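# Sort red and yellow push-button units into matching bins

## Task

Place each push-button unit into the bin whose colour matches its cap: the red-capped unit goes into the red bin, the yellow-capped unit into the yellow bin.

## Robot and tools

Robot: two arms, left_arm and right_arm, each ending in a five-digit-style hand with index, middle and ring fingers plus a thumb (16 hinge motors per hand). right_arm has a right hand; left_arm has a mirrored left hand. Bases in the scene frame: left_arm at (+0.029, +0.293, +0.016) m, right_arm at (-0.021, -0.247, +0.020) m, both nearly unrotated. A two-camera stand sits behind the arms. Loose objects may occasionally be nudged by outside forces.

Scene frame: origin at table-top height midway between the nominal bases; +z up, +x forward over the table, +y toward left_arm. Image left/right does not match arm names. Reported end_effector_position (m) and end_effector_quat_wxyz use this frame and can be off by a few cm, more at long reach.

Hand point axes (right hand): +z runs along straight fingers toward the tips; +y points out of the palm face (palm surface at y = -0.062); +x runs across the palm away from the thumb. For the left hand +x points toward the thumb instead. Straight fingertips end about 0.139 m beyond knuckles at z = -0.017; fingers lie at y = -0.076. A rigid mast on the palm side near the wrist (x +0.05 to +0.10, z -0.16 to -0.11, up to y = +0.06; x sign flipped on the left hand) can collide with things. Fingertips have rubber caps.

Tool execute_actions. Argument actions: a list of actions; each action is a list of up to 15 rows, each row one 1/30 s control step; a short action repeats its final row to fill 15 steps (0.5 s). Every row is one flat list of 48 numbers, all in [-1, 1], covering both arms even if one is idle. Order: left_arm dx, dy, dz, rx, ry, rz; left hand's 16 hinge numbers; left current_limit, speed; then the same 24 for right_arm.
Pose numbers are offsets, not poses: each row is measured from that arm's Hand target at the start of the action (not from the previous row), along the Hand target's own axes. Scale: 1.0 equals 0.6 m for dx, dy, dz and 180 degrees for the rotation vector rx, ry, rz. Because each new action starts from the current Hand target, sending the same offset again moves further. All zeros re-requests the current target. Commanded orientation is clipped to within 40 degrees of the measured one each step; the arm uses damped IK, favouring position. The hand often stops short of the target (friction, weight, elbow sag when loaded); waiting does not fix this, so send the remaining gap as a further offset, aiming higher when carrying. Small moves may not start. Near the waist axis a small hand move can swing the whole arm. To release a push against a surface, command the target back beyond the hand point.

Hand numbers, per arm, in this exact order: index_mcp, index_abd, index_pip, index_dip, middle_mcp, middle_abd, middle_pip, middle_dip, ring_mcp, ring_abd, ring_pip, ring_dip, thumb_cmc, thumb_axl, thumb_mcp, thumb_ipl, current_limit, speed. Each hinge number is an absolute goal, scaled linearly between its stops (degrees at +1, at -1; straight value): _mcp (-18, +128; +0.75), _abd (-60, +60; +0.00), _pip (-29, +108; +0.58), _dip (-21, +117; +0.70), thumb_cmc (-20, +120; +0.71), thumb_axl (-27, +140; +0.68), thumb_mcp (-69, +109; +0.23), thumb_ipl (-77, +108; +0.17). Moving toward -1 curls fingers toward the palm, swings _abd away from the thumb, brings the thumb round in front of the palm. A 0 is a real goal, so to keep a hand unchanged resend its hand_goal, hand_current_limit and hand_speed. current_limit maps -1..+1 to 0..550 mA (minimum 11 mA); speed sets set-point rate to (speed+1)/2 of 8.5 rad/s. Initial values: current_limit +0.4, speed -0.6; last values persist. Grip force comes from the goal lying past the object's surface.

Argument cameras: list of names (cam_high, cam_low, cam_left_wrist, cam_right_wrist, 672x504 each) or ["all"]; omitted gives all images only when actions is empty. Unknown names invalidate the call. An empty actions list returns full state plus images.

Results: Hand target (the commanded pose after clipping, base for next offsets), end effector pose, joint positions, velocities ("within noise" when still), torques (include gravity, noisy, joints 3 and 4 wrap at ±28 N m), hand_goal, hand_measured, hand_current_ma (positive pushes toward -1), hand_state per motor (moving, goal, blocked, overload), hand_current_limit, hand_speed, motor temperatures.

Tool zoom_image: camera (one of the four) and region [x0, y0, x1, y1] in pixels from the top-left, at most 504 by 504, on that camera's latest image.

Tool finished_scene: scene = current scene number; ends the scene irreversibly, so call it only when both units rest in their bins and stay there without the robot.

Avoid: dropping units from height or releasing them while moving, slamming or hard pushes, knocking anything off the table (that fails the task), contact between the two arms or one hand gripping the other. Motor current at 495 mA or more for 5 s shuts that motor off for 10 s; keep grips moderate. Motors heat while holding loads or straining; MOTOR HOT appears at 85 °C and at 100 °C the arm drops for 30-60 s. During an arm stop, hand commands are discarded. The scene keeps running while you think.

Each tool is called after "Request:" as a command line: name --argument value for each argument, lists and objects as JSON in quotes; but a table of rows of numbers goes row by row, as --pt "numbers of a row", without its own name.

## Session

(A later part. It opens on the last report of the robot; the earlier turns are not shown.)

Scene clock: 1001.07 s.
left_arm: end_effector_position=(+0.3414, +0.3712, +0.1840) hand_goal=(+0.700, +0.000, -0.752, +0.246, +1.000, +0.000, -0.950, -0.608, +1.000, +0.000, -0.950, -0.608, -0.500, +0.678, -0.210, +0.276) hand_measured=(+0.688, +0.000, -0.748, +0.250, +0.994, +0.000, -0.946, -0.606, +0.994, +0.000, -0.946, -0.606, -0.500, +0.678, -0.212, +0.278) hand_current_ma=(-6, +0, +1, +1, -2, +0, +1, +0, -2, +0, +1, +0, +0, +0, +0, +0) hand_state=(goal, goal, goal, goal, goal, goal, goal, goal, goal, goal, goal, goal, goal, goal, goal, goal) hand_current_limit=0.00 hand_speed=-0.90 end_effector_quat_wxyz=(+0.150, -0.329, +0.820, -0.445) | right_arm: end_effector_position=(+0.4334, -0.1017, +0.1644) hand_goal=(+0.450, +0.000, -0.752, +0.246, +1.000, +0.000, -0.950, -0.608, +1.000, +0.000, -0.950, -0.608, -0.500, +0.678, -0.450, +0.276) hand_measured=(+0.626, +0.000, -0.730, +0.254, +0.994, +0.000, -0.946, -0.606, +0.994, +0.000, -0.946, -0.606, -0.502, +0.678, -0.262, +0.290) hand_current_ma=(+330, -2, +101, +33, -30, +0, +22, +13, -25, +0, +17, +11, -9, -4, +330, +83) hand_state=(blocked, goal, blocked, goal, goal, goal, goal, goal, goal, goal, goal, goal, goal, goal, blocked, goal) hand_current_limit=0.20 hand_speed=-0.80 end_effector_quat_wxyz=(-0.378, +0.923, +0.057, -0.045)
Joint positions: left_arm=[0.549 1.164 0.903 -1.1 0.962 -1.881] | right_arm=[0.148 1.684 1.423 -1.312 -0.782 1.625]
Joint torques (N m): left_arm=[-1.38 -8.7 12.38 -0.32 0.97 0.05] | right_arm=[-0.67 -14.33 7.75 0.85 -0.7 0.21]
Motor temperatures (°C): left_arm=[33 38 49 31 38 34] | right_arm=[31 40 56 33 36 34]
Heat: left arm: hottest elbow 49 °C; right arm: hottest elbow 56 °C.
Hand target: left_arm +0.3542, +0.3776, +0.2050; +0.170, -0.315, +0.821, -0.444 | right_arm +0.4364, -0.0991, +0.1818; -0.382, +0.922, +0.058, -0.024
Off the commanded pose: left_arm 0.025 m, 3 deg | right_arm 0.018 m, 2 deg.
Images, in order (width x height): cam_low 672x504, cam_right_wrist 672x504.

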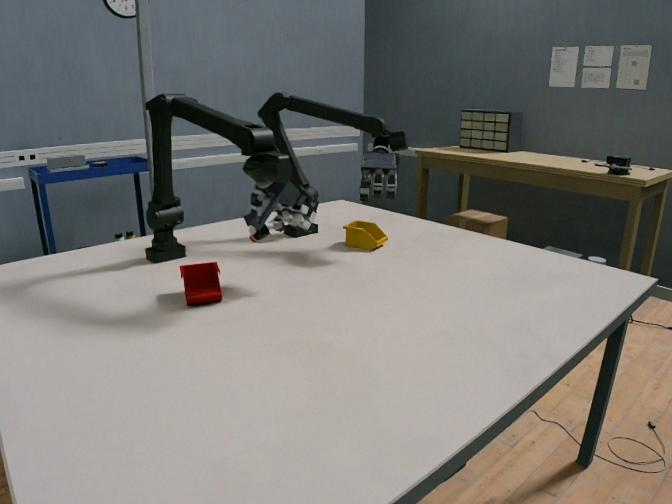

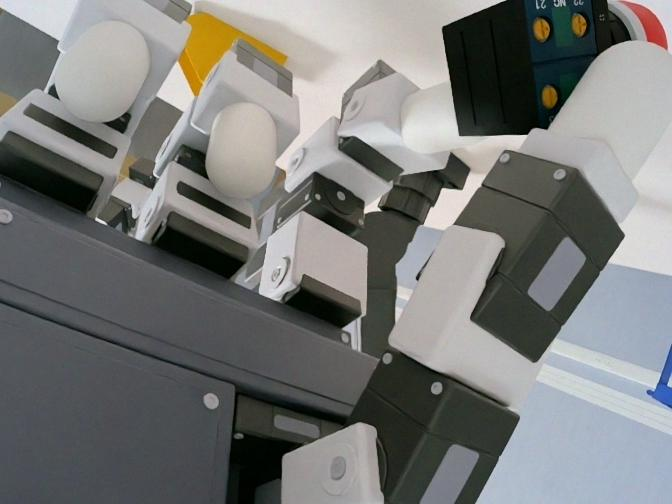

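Request:
execute_actions --actions '[[[0,0,0,0,0,0,0.7,0,-0.752,0.246,1,0,-0.95,-0.609,1,0,-0.95,-0.609,-0.5,0.678,-0.21,0.276,0.0,-0.9,0.0044,0.0767,-0.0767,0,0.0488,0.0488,0.45,0,-0.752,0.246,1,0,-0.95,-0.609,1,0,-0.95,-0.609,-0.5,0.678,-0.45,0.276,0.2,-0.8]],[[0,0,0,0,0,0,0.7,0,-0.752,0.246,1,0,-0.95,-0.609,1,0,-0.95,-0.609,-0.5,0.678,-0.21,0.276,0.0,-0.9,0.0125,0.0762,-0.0762,0,0.0488,0.0488,0.45,0,-0.752,0.246,1,0,-0.95,-0.609,1,0,-0.95,-0.609,-0.5,0.678,-0.45,0.276,0.2,-0.8]],[[0,0,0,0,0,0,0.7,0,-0.752,0.246,1,0,-0.95,-0.609,1,0,-0.95,-0.609,-0.5,0.678,-0.21,0.276,0.0,-0.9,0.0206,0.0752,-0.0752,0,0.0488,0.0488,0.45,0,-0.752,0.246,1,0,-0.95,-0.609,1,0,-0.95,-0.609,-0.5,0.678,-0.45,0.276,0.2,-0.8]],[[0,0,0,0,0,0,0.7,0,-0.752,0.246,1,0,-0.95,-0.609,1,0,-0.95,-0.609,-0.5,0.678,-0.21,0.276,0.0,-0.9,0,0.054,0.054,0,0,0,0.45,0,-0.752,0.246,1,0,-0.95,-0.609,1,0,-0.95,-0.609,-0.5,0.678,-0.45,0.276,0.2,-0.8]]]' --cameras '["cam_right_wrist","cam_low","cam_high"]'

Request:
zoom_image --camera "cam_low" --region '[160, 210, 260, 310]'

Request:
zoom_image --camera "cam_high" --region '[170, 140, 270, 240]'

Scene clock: 1018.17 s.
left_arm: end_effector_position=(+0.3414, +0.3712, +0.1840) hand_goal=(+0.700, +0.000, -0.752, +0.246, +1.000, +0.000, -0.950, -0.608, +1.000, +0.000, -0.950, -0.608, -0.500, +0.678, -0.210, +0.276) hand_measured=(+0.688, +0.000, -0.748, +0.250, +0.994, +0.000, -0.946, -0.606, +0.994, +0.000, -0.946, -0.606, -0.500, +0.678, -0.212, +0.278) hand_current_ma=(-6, +0, +1, +1, -2, +0, +1, +0, -2, +0, +1, +0, +0, +0, +0, +0) hand_state=(goal, goal, goal, goal, goal, goal, goal, goal, goal, goal, goal, goal, goal, goal, goal, goal) hand_current_limit=0.00 hand_speed=-0.90 end_effector_quat_wxyz=(+0.150, -0.329, +0.820, -0.445) | right_arm: end_effector_position=(+0.4339, -0.2943, +0.1330) hand_goal=(+0.450, +0.000, -0.752, +0.246, +1.000, +0.000, -0.950, -0.608, +1.000, +0.000, -0.950, -0.608, -0.500, +0.678, -0.450, +0.276) hand_measured=(+0.626, +0.000, -0.730, +0.254, +0.994, +0.000, -0.946, -0.606, +0.994, +0.000, -0.946, -0.606, -0.502, +0.678, -0.262, +0.290) hand_current_ma=(+330, -2, +102, +33, -30, +0, +22, +13, -25, +0, +17, +11, -9, -4, +330, +84) hand_state=(blocked, goal, blocked, goal, goal, goal, goal, goal, goal, goal, goal, goal, goal, goal, blocked, goal) hand_current_limit=0.20 hand_speed=-0.80 end_effector_quat_wxyz=(-0.367, +0.895, -0.237, +0.091)
Joint positions: left_arm=[0.549 1.164 0.903 -1.1 0.962 -1.881] | right_arm=[-0.275 1.566 1.187 -0.947 -0.744 1.94]
Joint torques (N m): left_arm=[-1.32 -8.06 12.66 -0.16 1.03 0.12] | right_arm=[-0.5 -9.99 8.2 1.43 -0.68 0.2]
Motor temperatures (°C): left_arm=[33 38 49 31 38 34] | right_arm=[31 41 55 33 36 34]
Heat: left arm: hottest elbow 49 °C; right arm: hottest elbow 55 °C.
Hand target: left_arm +0.3542, +0.3776, +0.2050; +0.170, -0.315, +0.821, -0.444 | right_arm +0.4411, -0.2929, +0.1360; -0.369, +0.892, -0.240, +0.099
Off the commanded pose: left_arm 0.025 m, 3 deg | right_arm 0.008 m, 1 deg.
Images, in order (width x height): cam_high 672x504, cam_low 672x504, cam_right_wrist 672x504.

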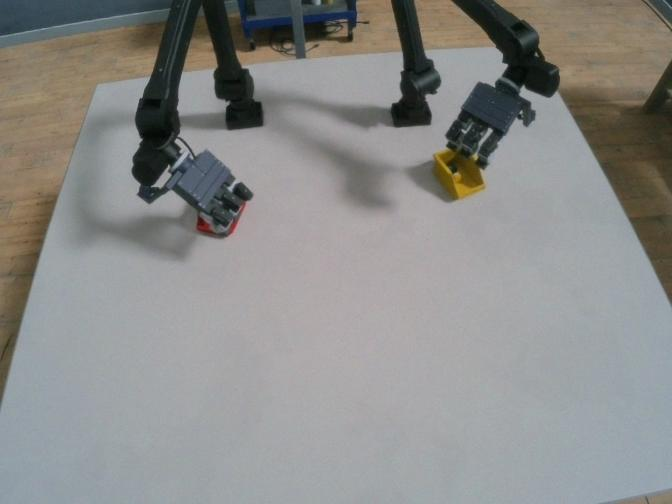

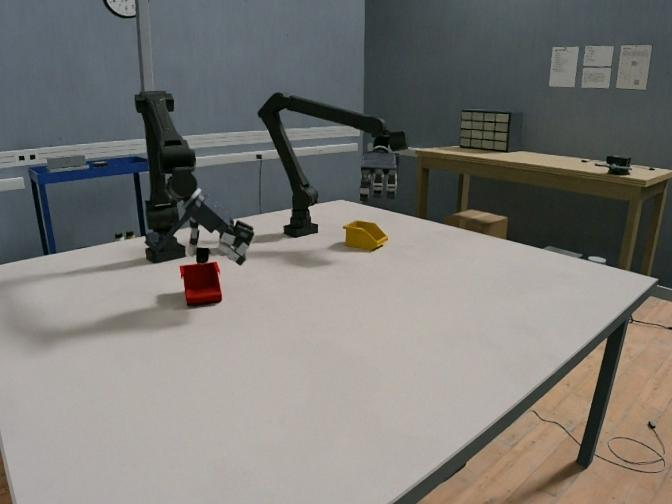

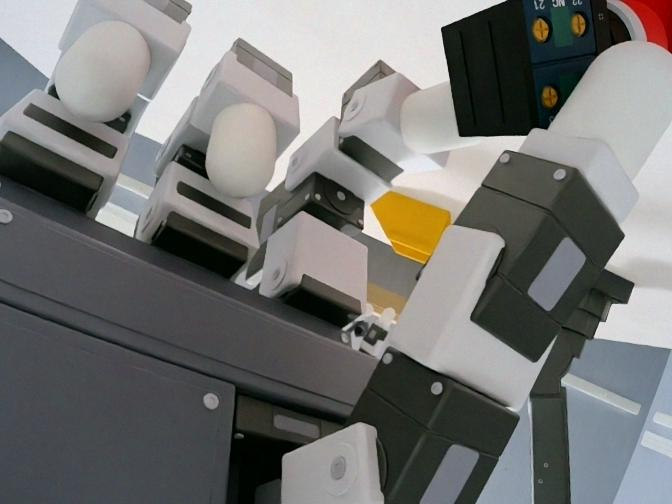

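Scaled by 5.040 from the camera's 672x504 image, which has a finer 960x720 frame.

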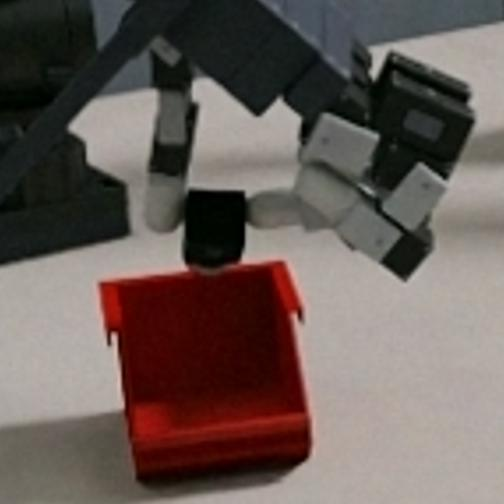

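Scaled by 5.040 from the camera's 672x504 image, which has a finer 960x720 frame.

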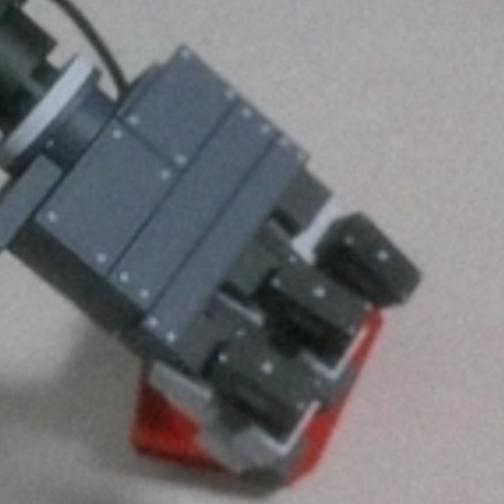

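Request:
execute_actions --actions '[[[0,0,0,0,0,0,0.7,0,-0.752,0.246,1,0,-0.95,-0.609,1,0,-0.95,-0.609,-0.5,0.678,-0.21,0.276,0.0,-0.9,0,0.0271,0.0271,0,0,0,0.45,0,-0.752,0.246,1,0,-0.95,-0.609,1,0,-0.95,-0.609,-0.5,0.678,-0.45,0.276,0.2,-0.8]]]' --cameras '["cam_right_wrist","cam_low","cam_high"]'

Request:
zoom_image --camera "cam_low" --region '[160, 220, 250, 310]'

Request:
zoom_image --camera "cam_high" --region '[170, 140, 270, 240]'

Scene clock: 1054.77 s.
left_arm: end_effector_position=(+0.3414, +0.3712, +0.1840) hand_goal=(+0.700, +0.000, -0.752, +0.246, +1.000, +0.000, -0.950, -0.608, +1.000, +0.000, -0.950, -0.608, -0.500, +0.678, -0.210, +0.276) hand_measured=(+0.688, +0.000, -0.748, +0.250, +0.994, +0.000, -0.946, -0.606, +0.994, +0.000, -0.946, -0.606, -0.500, +0.678, -0.212, +0.278) hand_current_ma=(-6, +0, +1, +1, -2, +0, +1, +0, -2, +0, +1, +0, +0, +0, +0, +0) hand_state=(goal, goal, goal, goal, goal, goal, goal, goal, goal, goal, goal, goal, goal, goal, goal, goal) hand_current_limit=0.00 hand_speed=-0.90 end_effector_quat_wxyz=(+0.150, -0.329, +0.820, -0.445) | right_arm: end_effector_position=(+0.4334, -0.2942, +0.1098) hand_goal=(+0.450, +0.000, -0.752, +0.246, +1.000, +0.000, -0.950, -0.608, +1.000, +0.000, -0.950, -0.608, -0.500, +0.678, -0.450, +0.276) hand_measured=(+0.626, +0.000, -0.730, +0.254, +0.994, +0.000, -0.946, -0.606, +0.994, +0.000, -0.946, -0.606, -0.502, +0.678, -0.262, +0.290) hand_current_ma=(+330, -2, +102, +33, -30, +0, +22, +13, -25, +0, +17, +11, -9, -4, +330, +84) hand_state=(blocked, goal, blocked, goal, goal, goal, goal, goal, goal, goal, goal, goal, goal, goal, blocked, goal) hand_current_limit=0.20 hand_speed=-0.80 end_effector_quat_wxyz=(-0.367, +0.895, -0.238, +0.091)
Joint positions: left_arm=[0.549 1.164 0.903 -1.1 0.962 -1.881] | right_arm=[-0.275 1.591 1.15 -0.887 -0.744 1.94]
Joint torques (N m): left_arm=[-1.08 -8.35 12.3 -0.39 0.98 0.11] | right_arm=[-0.79 -10.17 7.91 1.36 -0.66 0.18]
Heat: left arm: hottest elbow 49 °C; right arm: hottest elbow 54 °C.
Hand target: left_arm +0.3542, +0.3776, +0.2050; +0.170, -0.315, +0.821, -0.444 | right_arm +0.4410, -0.2929, +0.1130; -0.369, +0.892, -0.240, +0.099
Off the commanded pose: left_arm 0.025 m, 3 deg | right_arm 0.008 m, 1 deg.
Images, in order (width x height): cam_high 672x504, cam_low 672x504, cam_right_wrist 672x504.

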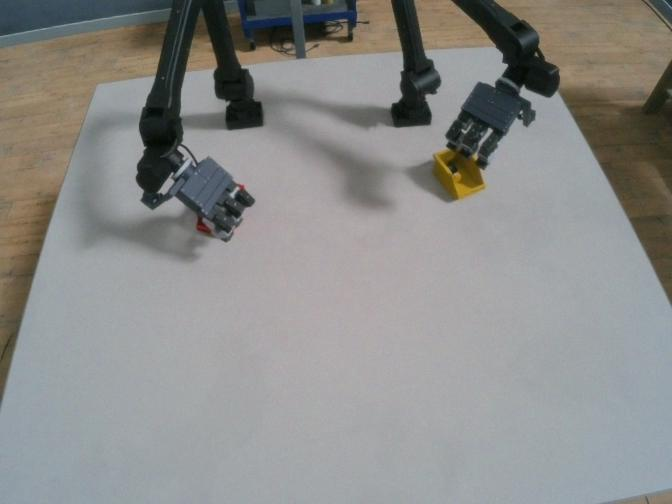

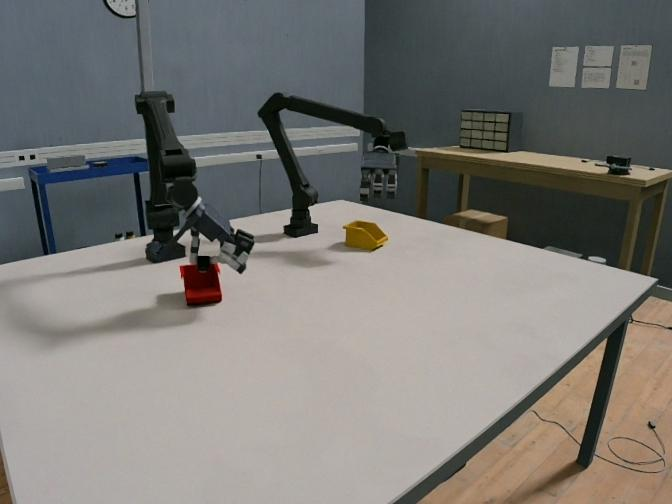

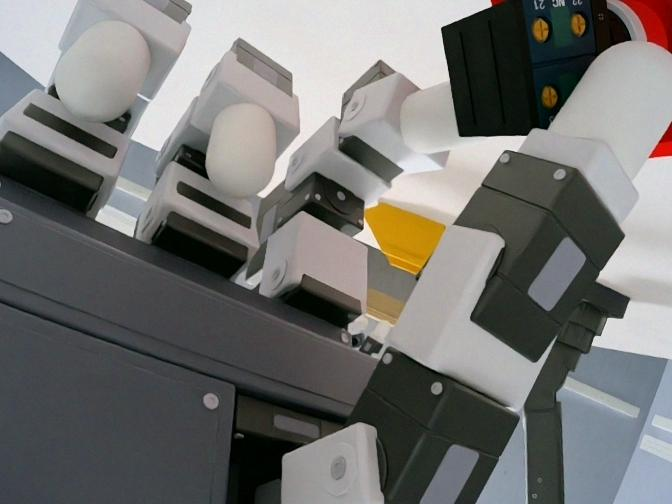

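Scaled by 5.600 from the camera's 672x504 image, which has a finer 960x720 frame.

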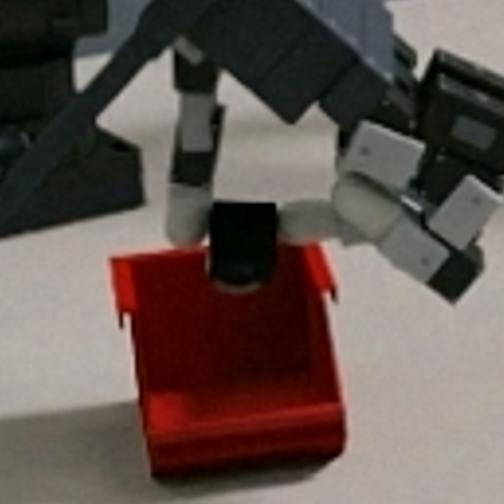

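Scaled by 5.040 from the camera's 672x504 image, which has a finer 960x720 frame.

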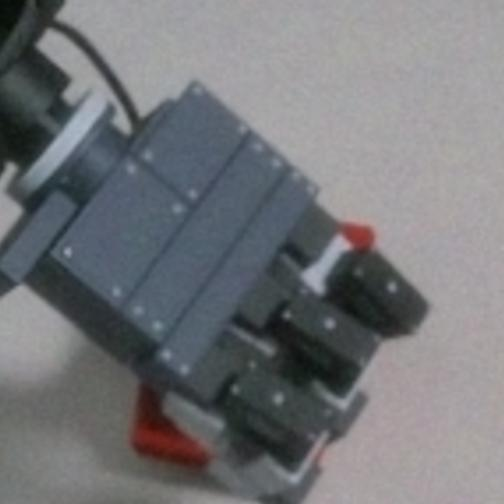

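Request:
execute_actions --actions '[[[0,0,0,0,0,0,0.7,0,-0.752,0.246,1,0,-0.95,-0.609,1,0,-0.95,-0.609,-0.5,0.678,-0.21,0.276,0.0,-0.9,0.0143,0.0378,0.0328,0,0,0,0.45,0,-0.752,0.246,1,0,-0.95,-0.609,1,0,-0.95,-0.609,-0.5,0.678,-0.45,0.276,0.2,-0.8]]]' --cameras '["cam_right_wrist","cam_low","cam_high"]'

Request:
zoom_image --camera "cam_low" --region '[160, 220, 250, 310]'

Request:
zoom_image --camera "cam_high" --region '[170, 140, 270, 240]'

Scene clock: 1112.63 s.
left_arm: end_effector_position=(+0.3414, +0.3712, +0.1840) hand_goal=(+0.700, +0.000, -0.752, +0.246, +1.000, +0.000, -0.950, -0.608, +1.000, +0.000, -0.950, -0.608, -0.500, +0.678, -0.210, +0.276) hand_measured=(+0.688, +0.000, -0.748, +0.250, +0.994, +0.000, -0.946, -0.606, +0.994, +0.000, -0.946, -0.606, -0.500, +0.678, -0.212, +0.278) hand_current_ma=(-6, +0, +1, +1, -2, +0, +1, +0, -2, +0, +1, +0, +0, +0, +0, +0) hand_state=(goal, goal, goal, goal, goal, goal, goal, goal, goal, goal, goal, goal, goal, goal, goal, goal) hand_current_limit=0.00 hand_speed=-0.90 end_effector_quat_wxyz=(+0.150, -0.329, +0.820, -0.445) | right_arm: end_effector_position=(+0.4389, -0.2956, +0.0787) hand_goal=(+0.450, +0.000, -0.752, +0.246, +1.000, +0.000, -0.950, -0.608, +1.000, +0.000, -0.950, -0.608, -0.500, +0.678, -0.450, +0.276) hand_measured=(+0.626, +0.000, -0.730, +0.254, +0.994, +0.000, -0.946, -0.606, +0.994, +0.000, -0.946, -0.606, -0.502, +0.678, -0.262, +0.290) hand_current_ma=(+330, -2, +102, +33, -30, +0, +22, +13, -25, +0, +17, +11, -9, -4, +330, +84) hand_state=(blocked, goal, blocked, goal, goal, goal, goal, goal, goal, goal, goal, goal, goal, goal, blocked, goal) hand_current_limit=0.20 hand_speed=-0.80 end_effector_quat_wxyz=(-0.367, +0.895, -0.240, +0.086)
Joint positions: left_arm=[0.549 1.164 0.903 -1.1 0.962 -1.881] | right_arm=[-0.275 1.649 1.132 -0.821 -0.744 1.94]
Joint torques (N m): left_arm=[-0.73 -8.18 12.52 -0.29 0.99 0.05] | right_arm=[-1.26 -10.99 7.83 1.42 -0.77 0.07]
Motor temperatures (°C): left_arm=[33 37 50 31 39 34] | right_arm=[31 40 55 33 36 34]
Heat: left arm: hottest elbow 50 °C; right arm: hottest elbow 55 °C.
Hand target: left_arm +0.3542, +0.3776, +0.2050; +0.170, -0.315, +0.821, -0.444 | right_arm +0.4474, -0.2991, +0.0831; -0.369, +0.892, -0.240, +0.099
Off the commanded pose: left_arm 0.025 m, 3 deg | right_arm 0.010 m, 2 deg.
Images, in order (width x height): cam_high 672x504, cam_low 672x504, cam_right_wrist 672x504.

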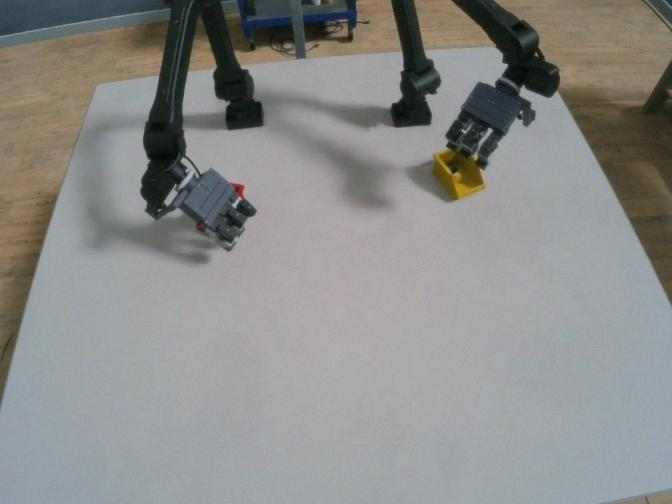

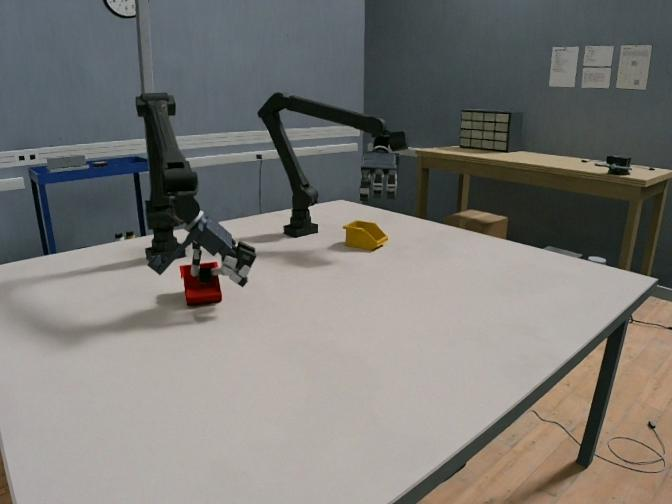

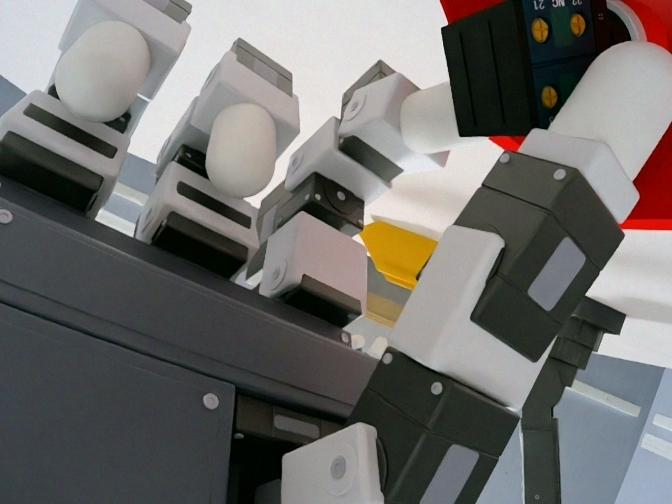

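Scaled by 5.600 from the camera's 672x504 image, which has a finer 960x720 frame.

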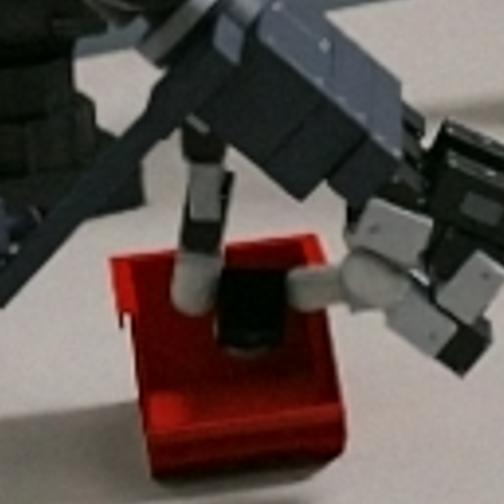

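Scaled by 5.040 from the camera's 672x504 image, which has a finer 960x720 frame.

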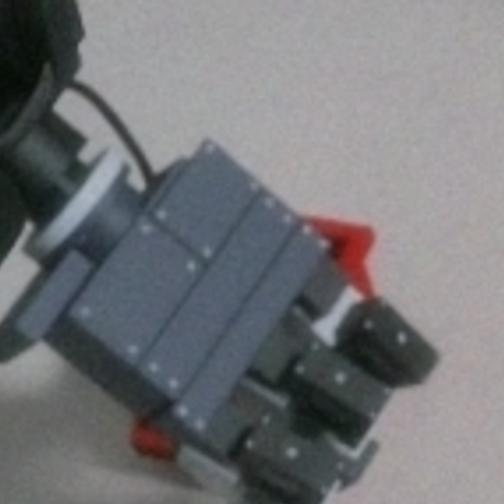

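Request:
execute_actions --actions '[[[0,0,0,0,0,0,0.7,0,-0.752,0.246,1,0,-0.95,-0.609,1,0,-0.95,-0.609,-0.5,0.678,-0.21,0.276,0.0,-0.9,0,0,0,0,0,0,0.66,0,-0.752,0.246,1,0,-0.95,-0.609,1,0,-0.95,-0.609,-0.5,0.678,-0.24,0.276,0.2,-0.9]],[[0,0,0,0,0,0,0.7,0,-0.752,0.246,1,0,-0.95,-0.609,1,0,-0.95,-0.609,-0.5,0.678,-0.21,0.276,0.0,-0.9,0,0,0,0,0,0,0.71,0,-0.752,0.246,1,0,-0.95,-0.609,1,0,-0.95,-0.609,-0.5,0.678,-0.21,0.276,0.2,-0.9]]]' --cameras '["cam_right_wrist","cam_low"]'

Request:
zoom_image --camera "cam_low" --region '[160, 220, 250, 310]'

Scene clock: 1128.20 s.
left_arm: end_effector_position=(+0.3414, +0.3712, +0.1840) hand_goal=(+0.700, +0.000, -0.752, +0.246, +1.000, +0.000, -0.950, -0.608, +1.000, +0.000, -0.950, -0.608, -0.500, +0.678, -0.210, +0.276) hand_measured=(+0.688, +0.000, -0.748, +0.250, +0.994, +0.000, -0.946, -0.606, +0.994, +0.000, -0.946, -0.606, -0.500, +0.678, -0.212, +0.278) hand_current_ma=(-6, +0, +1, +1, -2, +0, +1, +0, -2, +0, +1, +0, +0, +0, +0, +0) hand_state=(goal, goal, goal, goal, goal, goal, goal, goal, goal, goal, goal, goal, goal, goal, goal, goal) hand_current_limit=0.00 hand_speed=-0.90 end_effector_quat_wxyz=(+0.150, -0.329, +0.820, -0.445) | right_arm: end_effector_position=(+0.4389, -0.2956, +0.0787) hand_goal=(+0.710, +0.000, -0.752, +0.246, +1.000, +0.000, -0.950, -0.608, +1.000, +0.000, -0.950, -0.608, -0.500, +0.678, -0.210, +0.276) hand_measured=(+0.700, +0.000, -0.746, +0.250, +0.994, +0.000, -0.946, -0.606, +0.994, +0.000, -0.946, -0.606, -0.502, +0.678, -0.214, +0.278) hand_current_ma=(-50, -2, +28, +16, -30, +0, +22, +13, -25, +0, +17, +11, -9, -4, -18, +10) hand_state=(goal, goal, goal, goal, goal, goal, goal, goal, goal, goal, goal, goal, goal, goal, goal, goal) hand_current_limit=0.20 hand_speed=-0.90 end_effector_quat_wxyz=(-0.367, +0.895, -0.240, +0.086)
Joint positions: left_arm=[0.549 1.164 0.903 -1.1 0.962 -1.881] | right_arm=[-0.275 1.649 1.132 -0.821 -0.744 1.94]
Joint torques (N m): left_arm=[-1.32 -7.71 12.59 -0.24 1.01 0.05] | right_arm=[-1.2 -10.93 7.87 1.32 -0.76 0.06]
Heat: left arm: hottest elbow 50 °C; right arm: hottest elbow 54 °C.
Hand target: left_arm +0.3542, +0.3776, +0.2050; +0.170, -0.315, +0.821, -0.444 | right_arm +0.4474, -0.2991, +0.0831; -0.369, +0.892, -0.240, +0.099
Off the commanded pose: left_arm 0.025 m, 3 deg | right_arm 0.010 m, 2 deg.
Images, in order (width x height): cam_low 672x504, cam_right_wrist 672x504.

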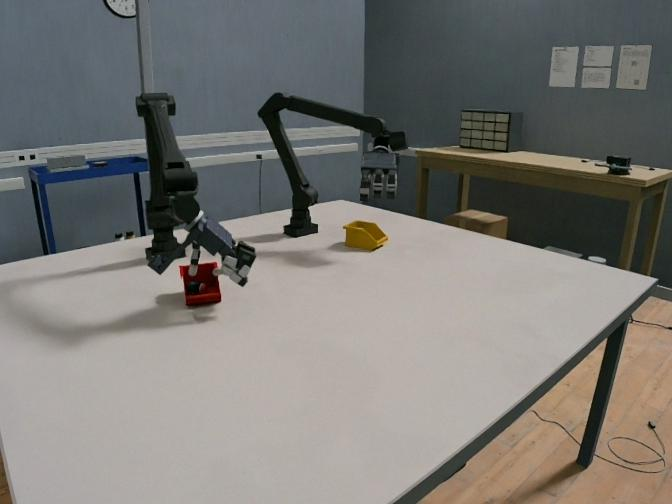

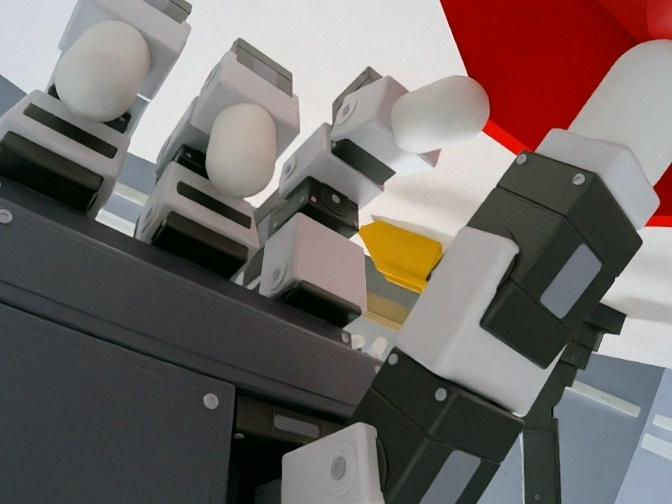

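Scaled by 5.600 from the camera's 672x504 image, which has a finer 960x720 frame.

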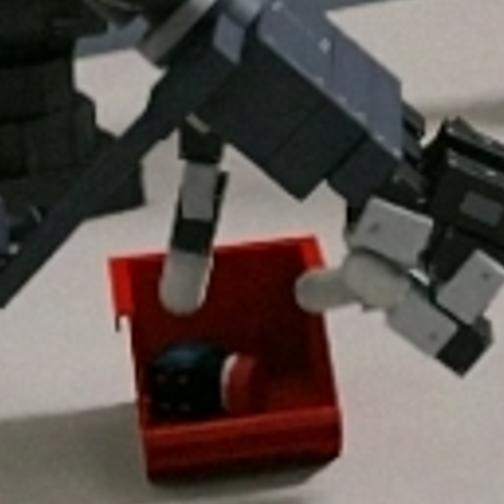

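Request:
execute_actions --actions '[[[0,0,0,0,0,0,0.7,0,-0.752,0.246,1,0,-0.95,-0.609,1,0,-0.95,-0.609,-0.5,0.678,-0.21,0.276,0.0,-0.9,0,-0.05,-0.05,0,0,0,0.71,0,-0.752,0.246,1,0,-0.95,-0.609,1,0,-0.95,-0.609,-0.5,0.678,-0.21,0.276,0.2,-0.9]],[[0,0,0,0,0,0,0.7,0,-0.752,0.246,1,0,-0.95,-0.609,1,0,-0.95,-0.609,-0.5,0.678,-0.21,0.276,0.0,-0.9,0,-0.055,-0.055,0,0,0,0.71,0,-0.752,0.246,1,0,-0.95,-0.609,1,0,-0.95,-0.609,-0.5,0.678,-0.21,0.276,0.2,-0.9]],[[0,0,0,0,0,0,0.7,0,-0.752,0.246,1,0,-0.95,-0.609,1,0,-0.95,-0.609,-0.5,0.678,-0.21,0.276,0.0,-0.9,0,-0.055,-0.055,0,0,0,0.71,0,-0.752,0.246,1,0,-0.95,-0.609,1,0,-0.95,-0.609,-0.5,0.678,-0.21,0.276,0.2,-0.9]]]' --cameras '["cam_high","cam_low"]'

Request:
zoom_image --camera "cam_low" --region '[160, 220, 250, 310]'

Request:
zoom_image --camera "cam_high" --region '[420, 130, 510, 210]'

Scene clock: 1141.70 s.
left_arm: end_effector_position=(+0.3414, +0.3712, +0.1840) hand_goal=(+0.700, +0.000, -0.752, +0.246, +1.000, +0.000, -0.950, -0.608, +1.000, +0.000, -0.950, -0.608, -0.500, +0.678, -0.210, +0.276) hand_measured=(+0.688, +0.000, -0.748, +0.250, +0.994, +0.000, -0.946, -0.606, +0.994, +0.000, -0.946, -0.606, -0.500, +0.678, -0.212, +0.278) hand_current_ma=(-6, +0, +1, +1, -2, +0, +1, +0, -2, +0, +1, +0, +0, +0, +0, +0) hand_state=(goal, goal, goal, goal, goal, goal, goal, goal, goal, goal, goal, goal, goal, goal, goal, goal) hand_current_limit=0.00 hand_speed=-0.90 end_effector_quat_wxyz=(+0.150, -0.329, +0.820, -0.445) | right_arm: end_effector_position=(+0.4289, -0.2938, +0.1866) hand_goal=(+0.710, +0.000, -0.752, +0.246, +1.000, +0.000, -0.950, -0.608, +1.000, +0.000, -0.950, -0.608, -0.500, +0.678, -0.210, +0.276) hand_measured=(+0.700, +0.000, -0.746, +0.250, +0.994, +0.000, -0.946, -0.606, +0.994, +0.000, -0.946, -0.606, -0.502, +0.678, -0.214, +0.278) hand_current_ma=(-44, -2, +23, +13, -30, +0, +22, +13, -25, +0, +17, +11, -9, -4, -18, +10) hand_state=(goal, goal, goal, goal, goal, goal, goal, goal, goal, goal, goal, goal, goal, goal, goal, goal) hand_current_limit=0.20 hand_speed=-0.90 end_effector_quat_wxyz=(-0.366, +0.894, -0.248, +0.066)
Joint positions: left_arm=[0.549 1.164 0.903 -1.1 0.962 -1.881] | right_arm=[-0.277 1.546 1.311 -1.146 -0.744 1.94]
Joint torques (N m): left_arm=[-1.26 -7.59 12.45 -0.2 1 0.07] | right_arm=[-1.26 -11.28 12.51 0.36 -0.76 0.1]
Heat: left arm: hottest elbow 50 °C; right arm: hottest elbow 54 °C.
Hand target: left_arm +0.3542, +0.3776, +0.2050; +0.170, -0.315, +0.821, -0.444 | right_arm +0.4475, -0.2990, +0.2188; -0.369, +0.892, -0.240, +0.099
Off the commanded pose: left_arm 0.025 m, 3 deg | right_arm 0.038 m, 4 deg.
Images, in order (width x height): cam_high 672x504, cam_low 672x504.

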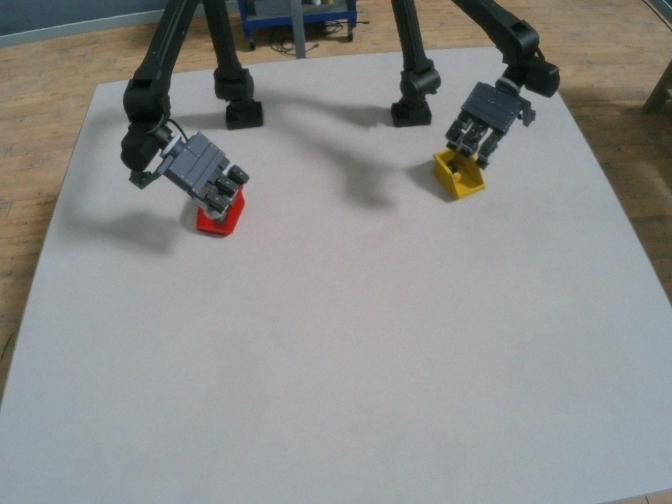

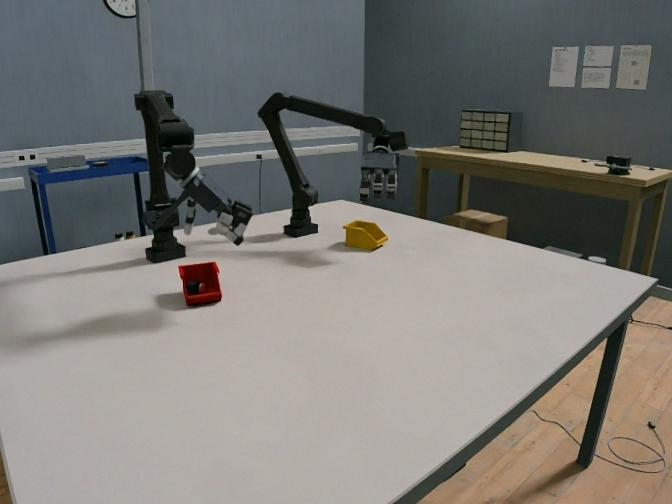

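Scaled by 5.600 from the camera's 672x504 image, which has a finer 960x720 frame.

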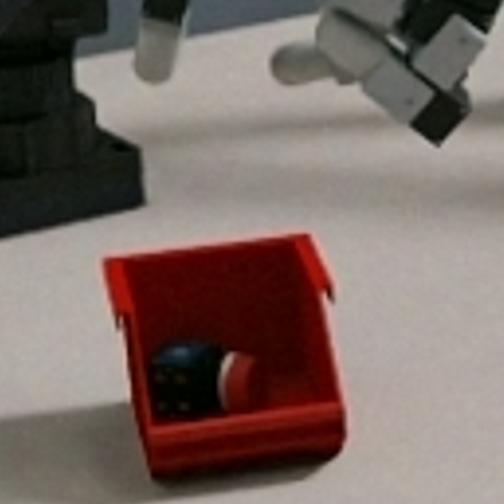

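Scaled by 5.600 from the camera's 672x504 image, which has a finer 960x720 frame.

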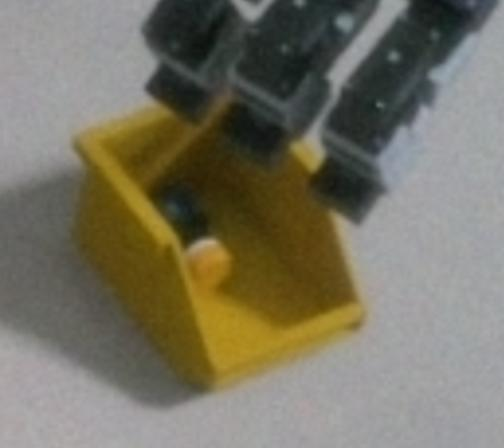

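Both units are in their bins.

Request:
finished_scene --scene 3

The scene is finished: the task was done.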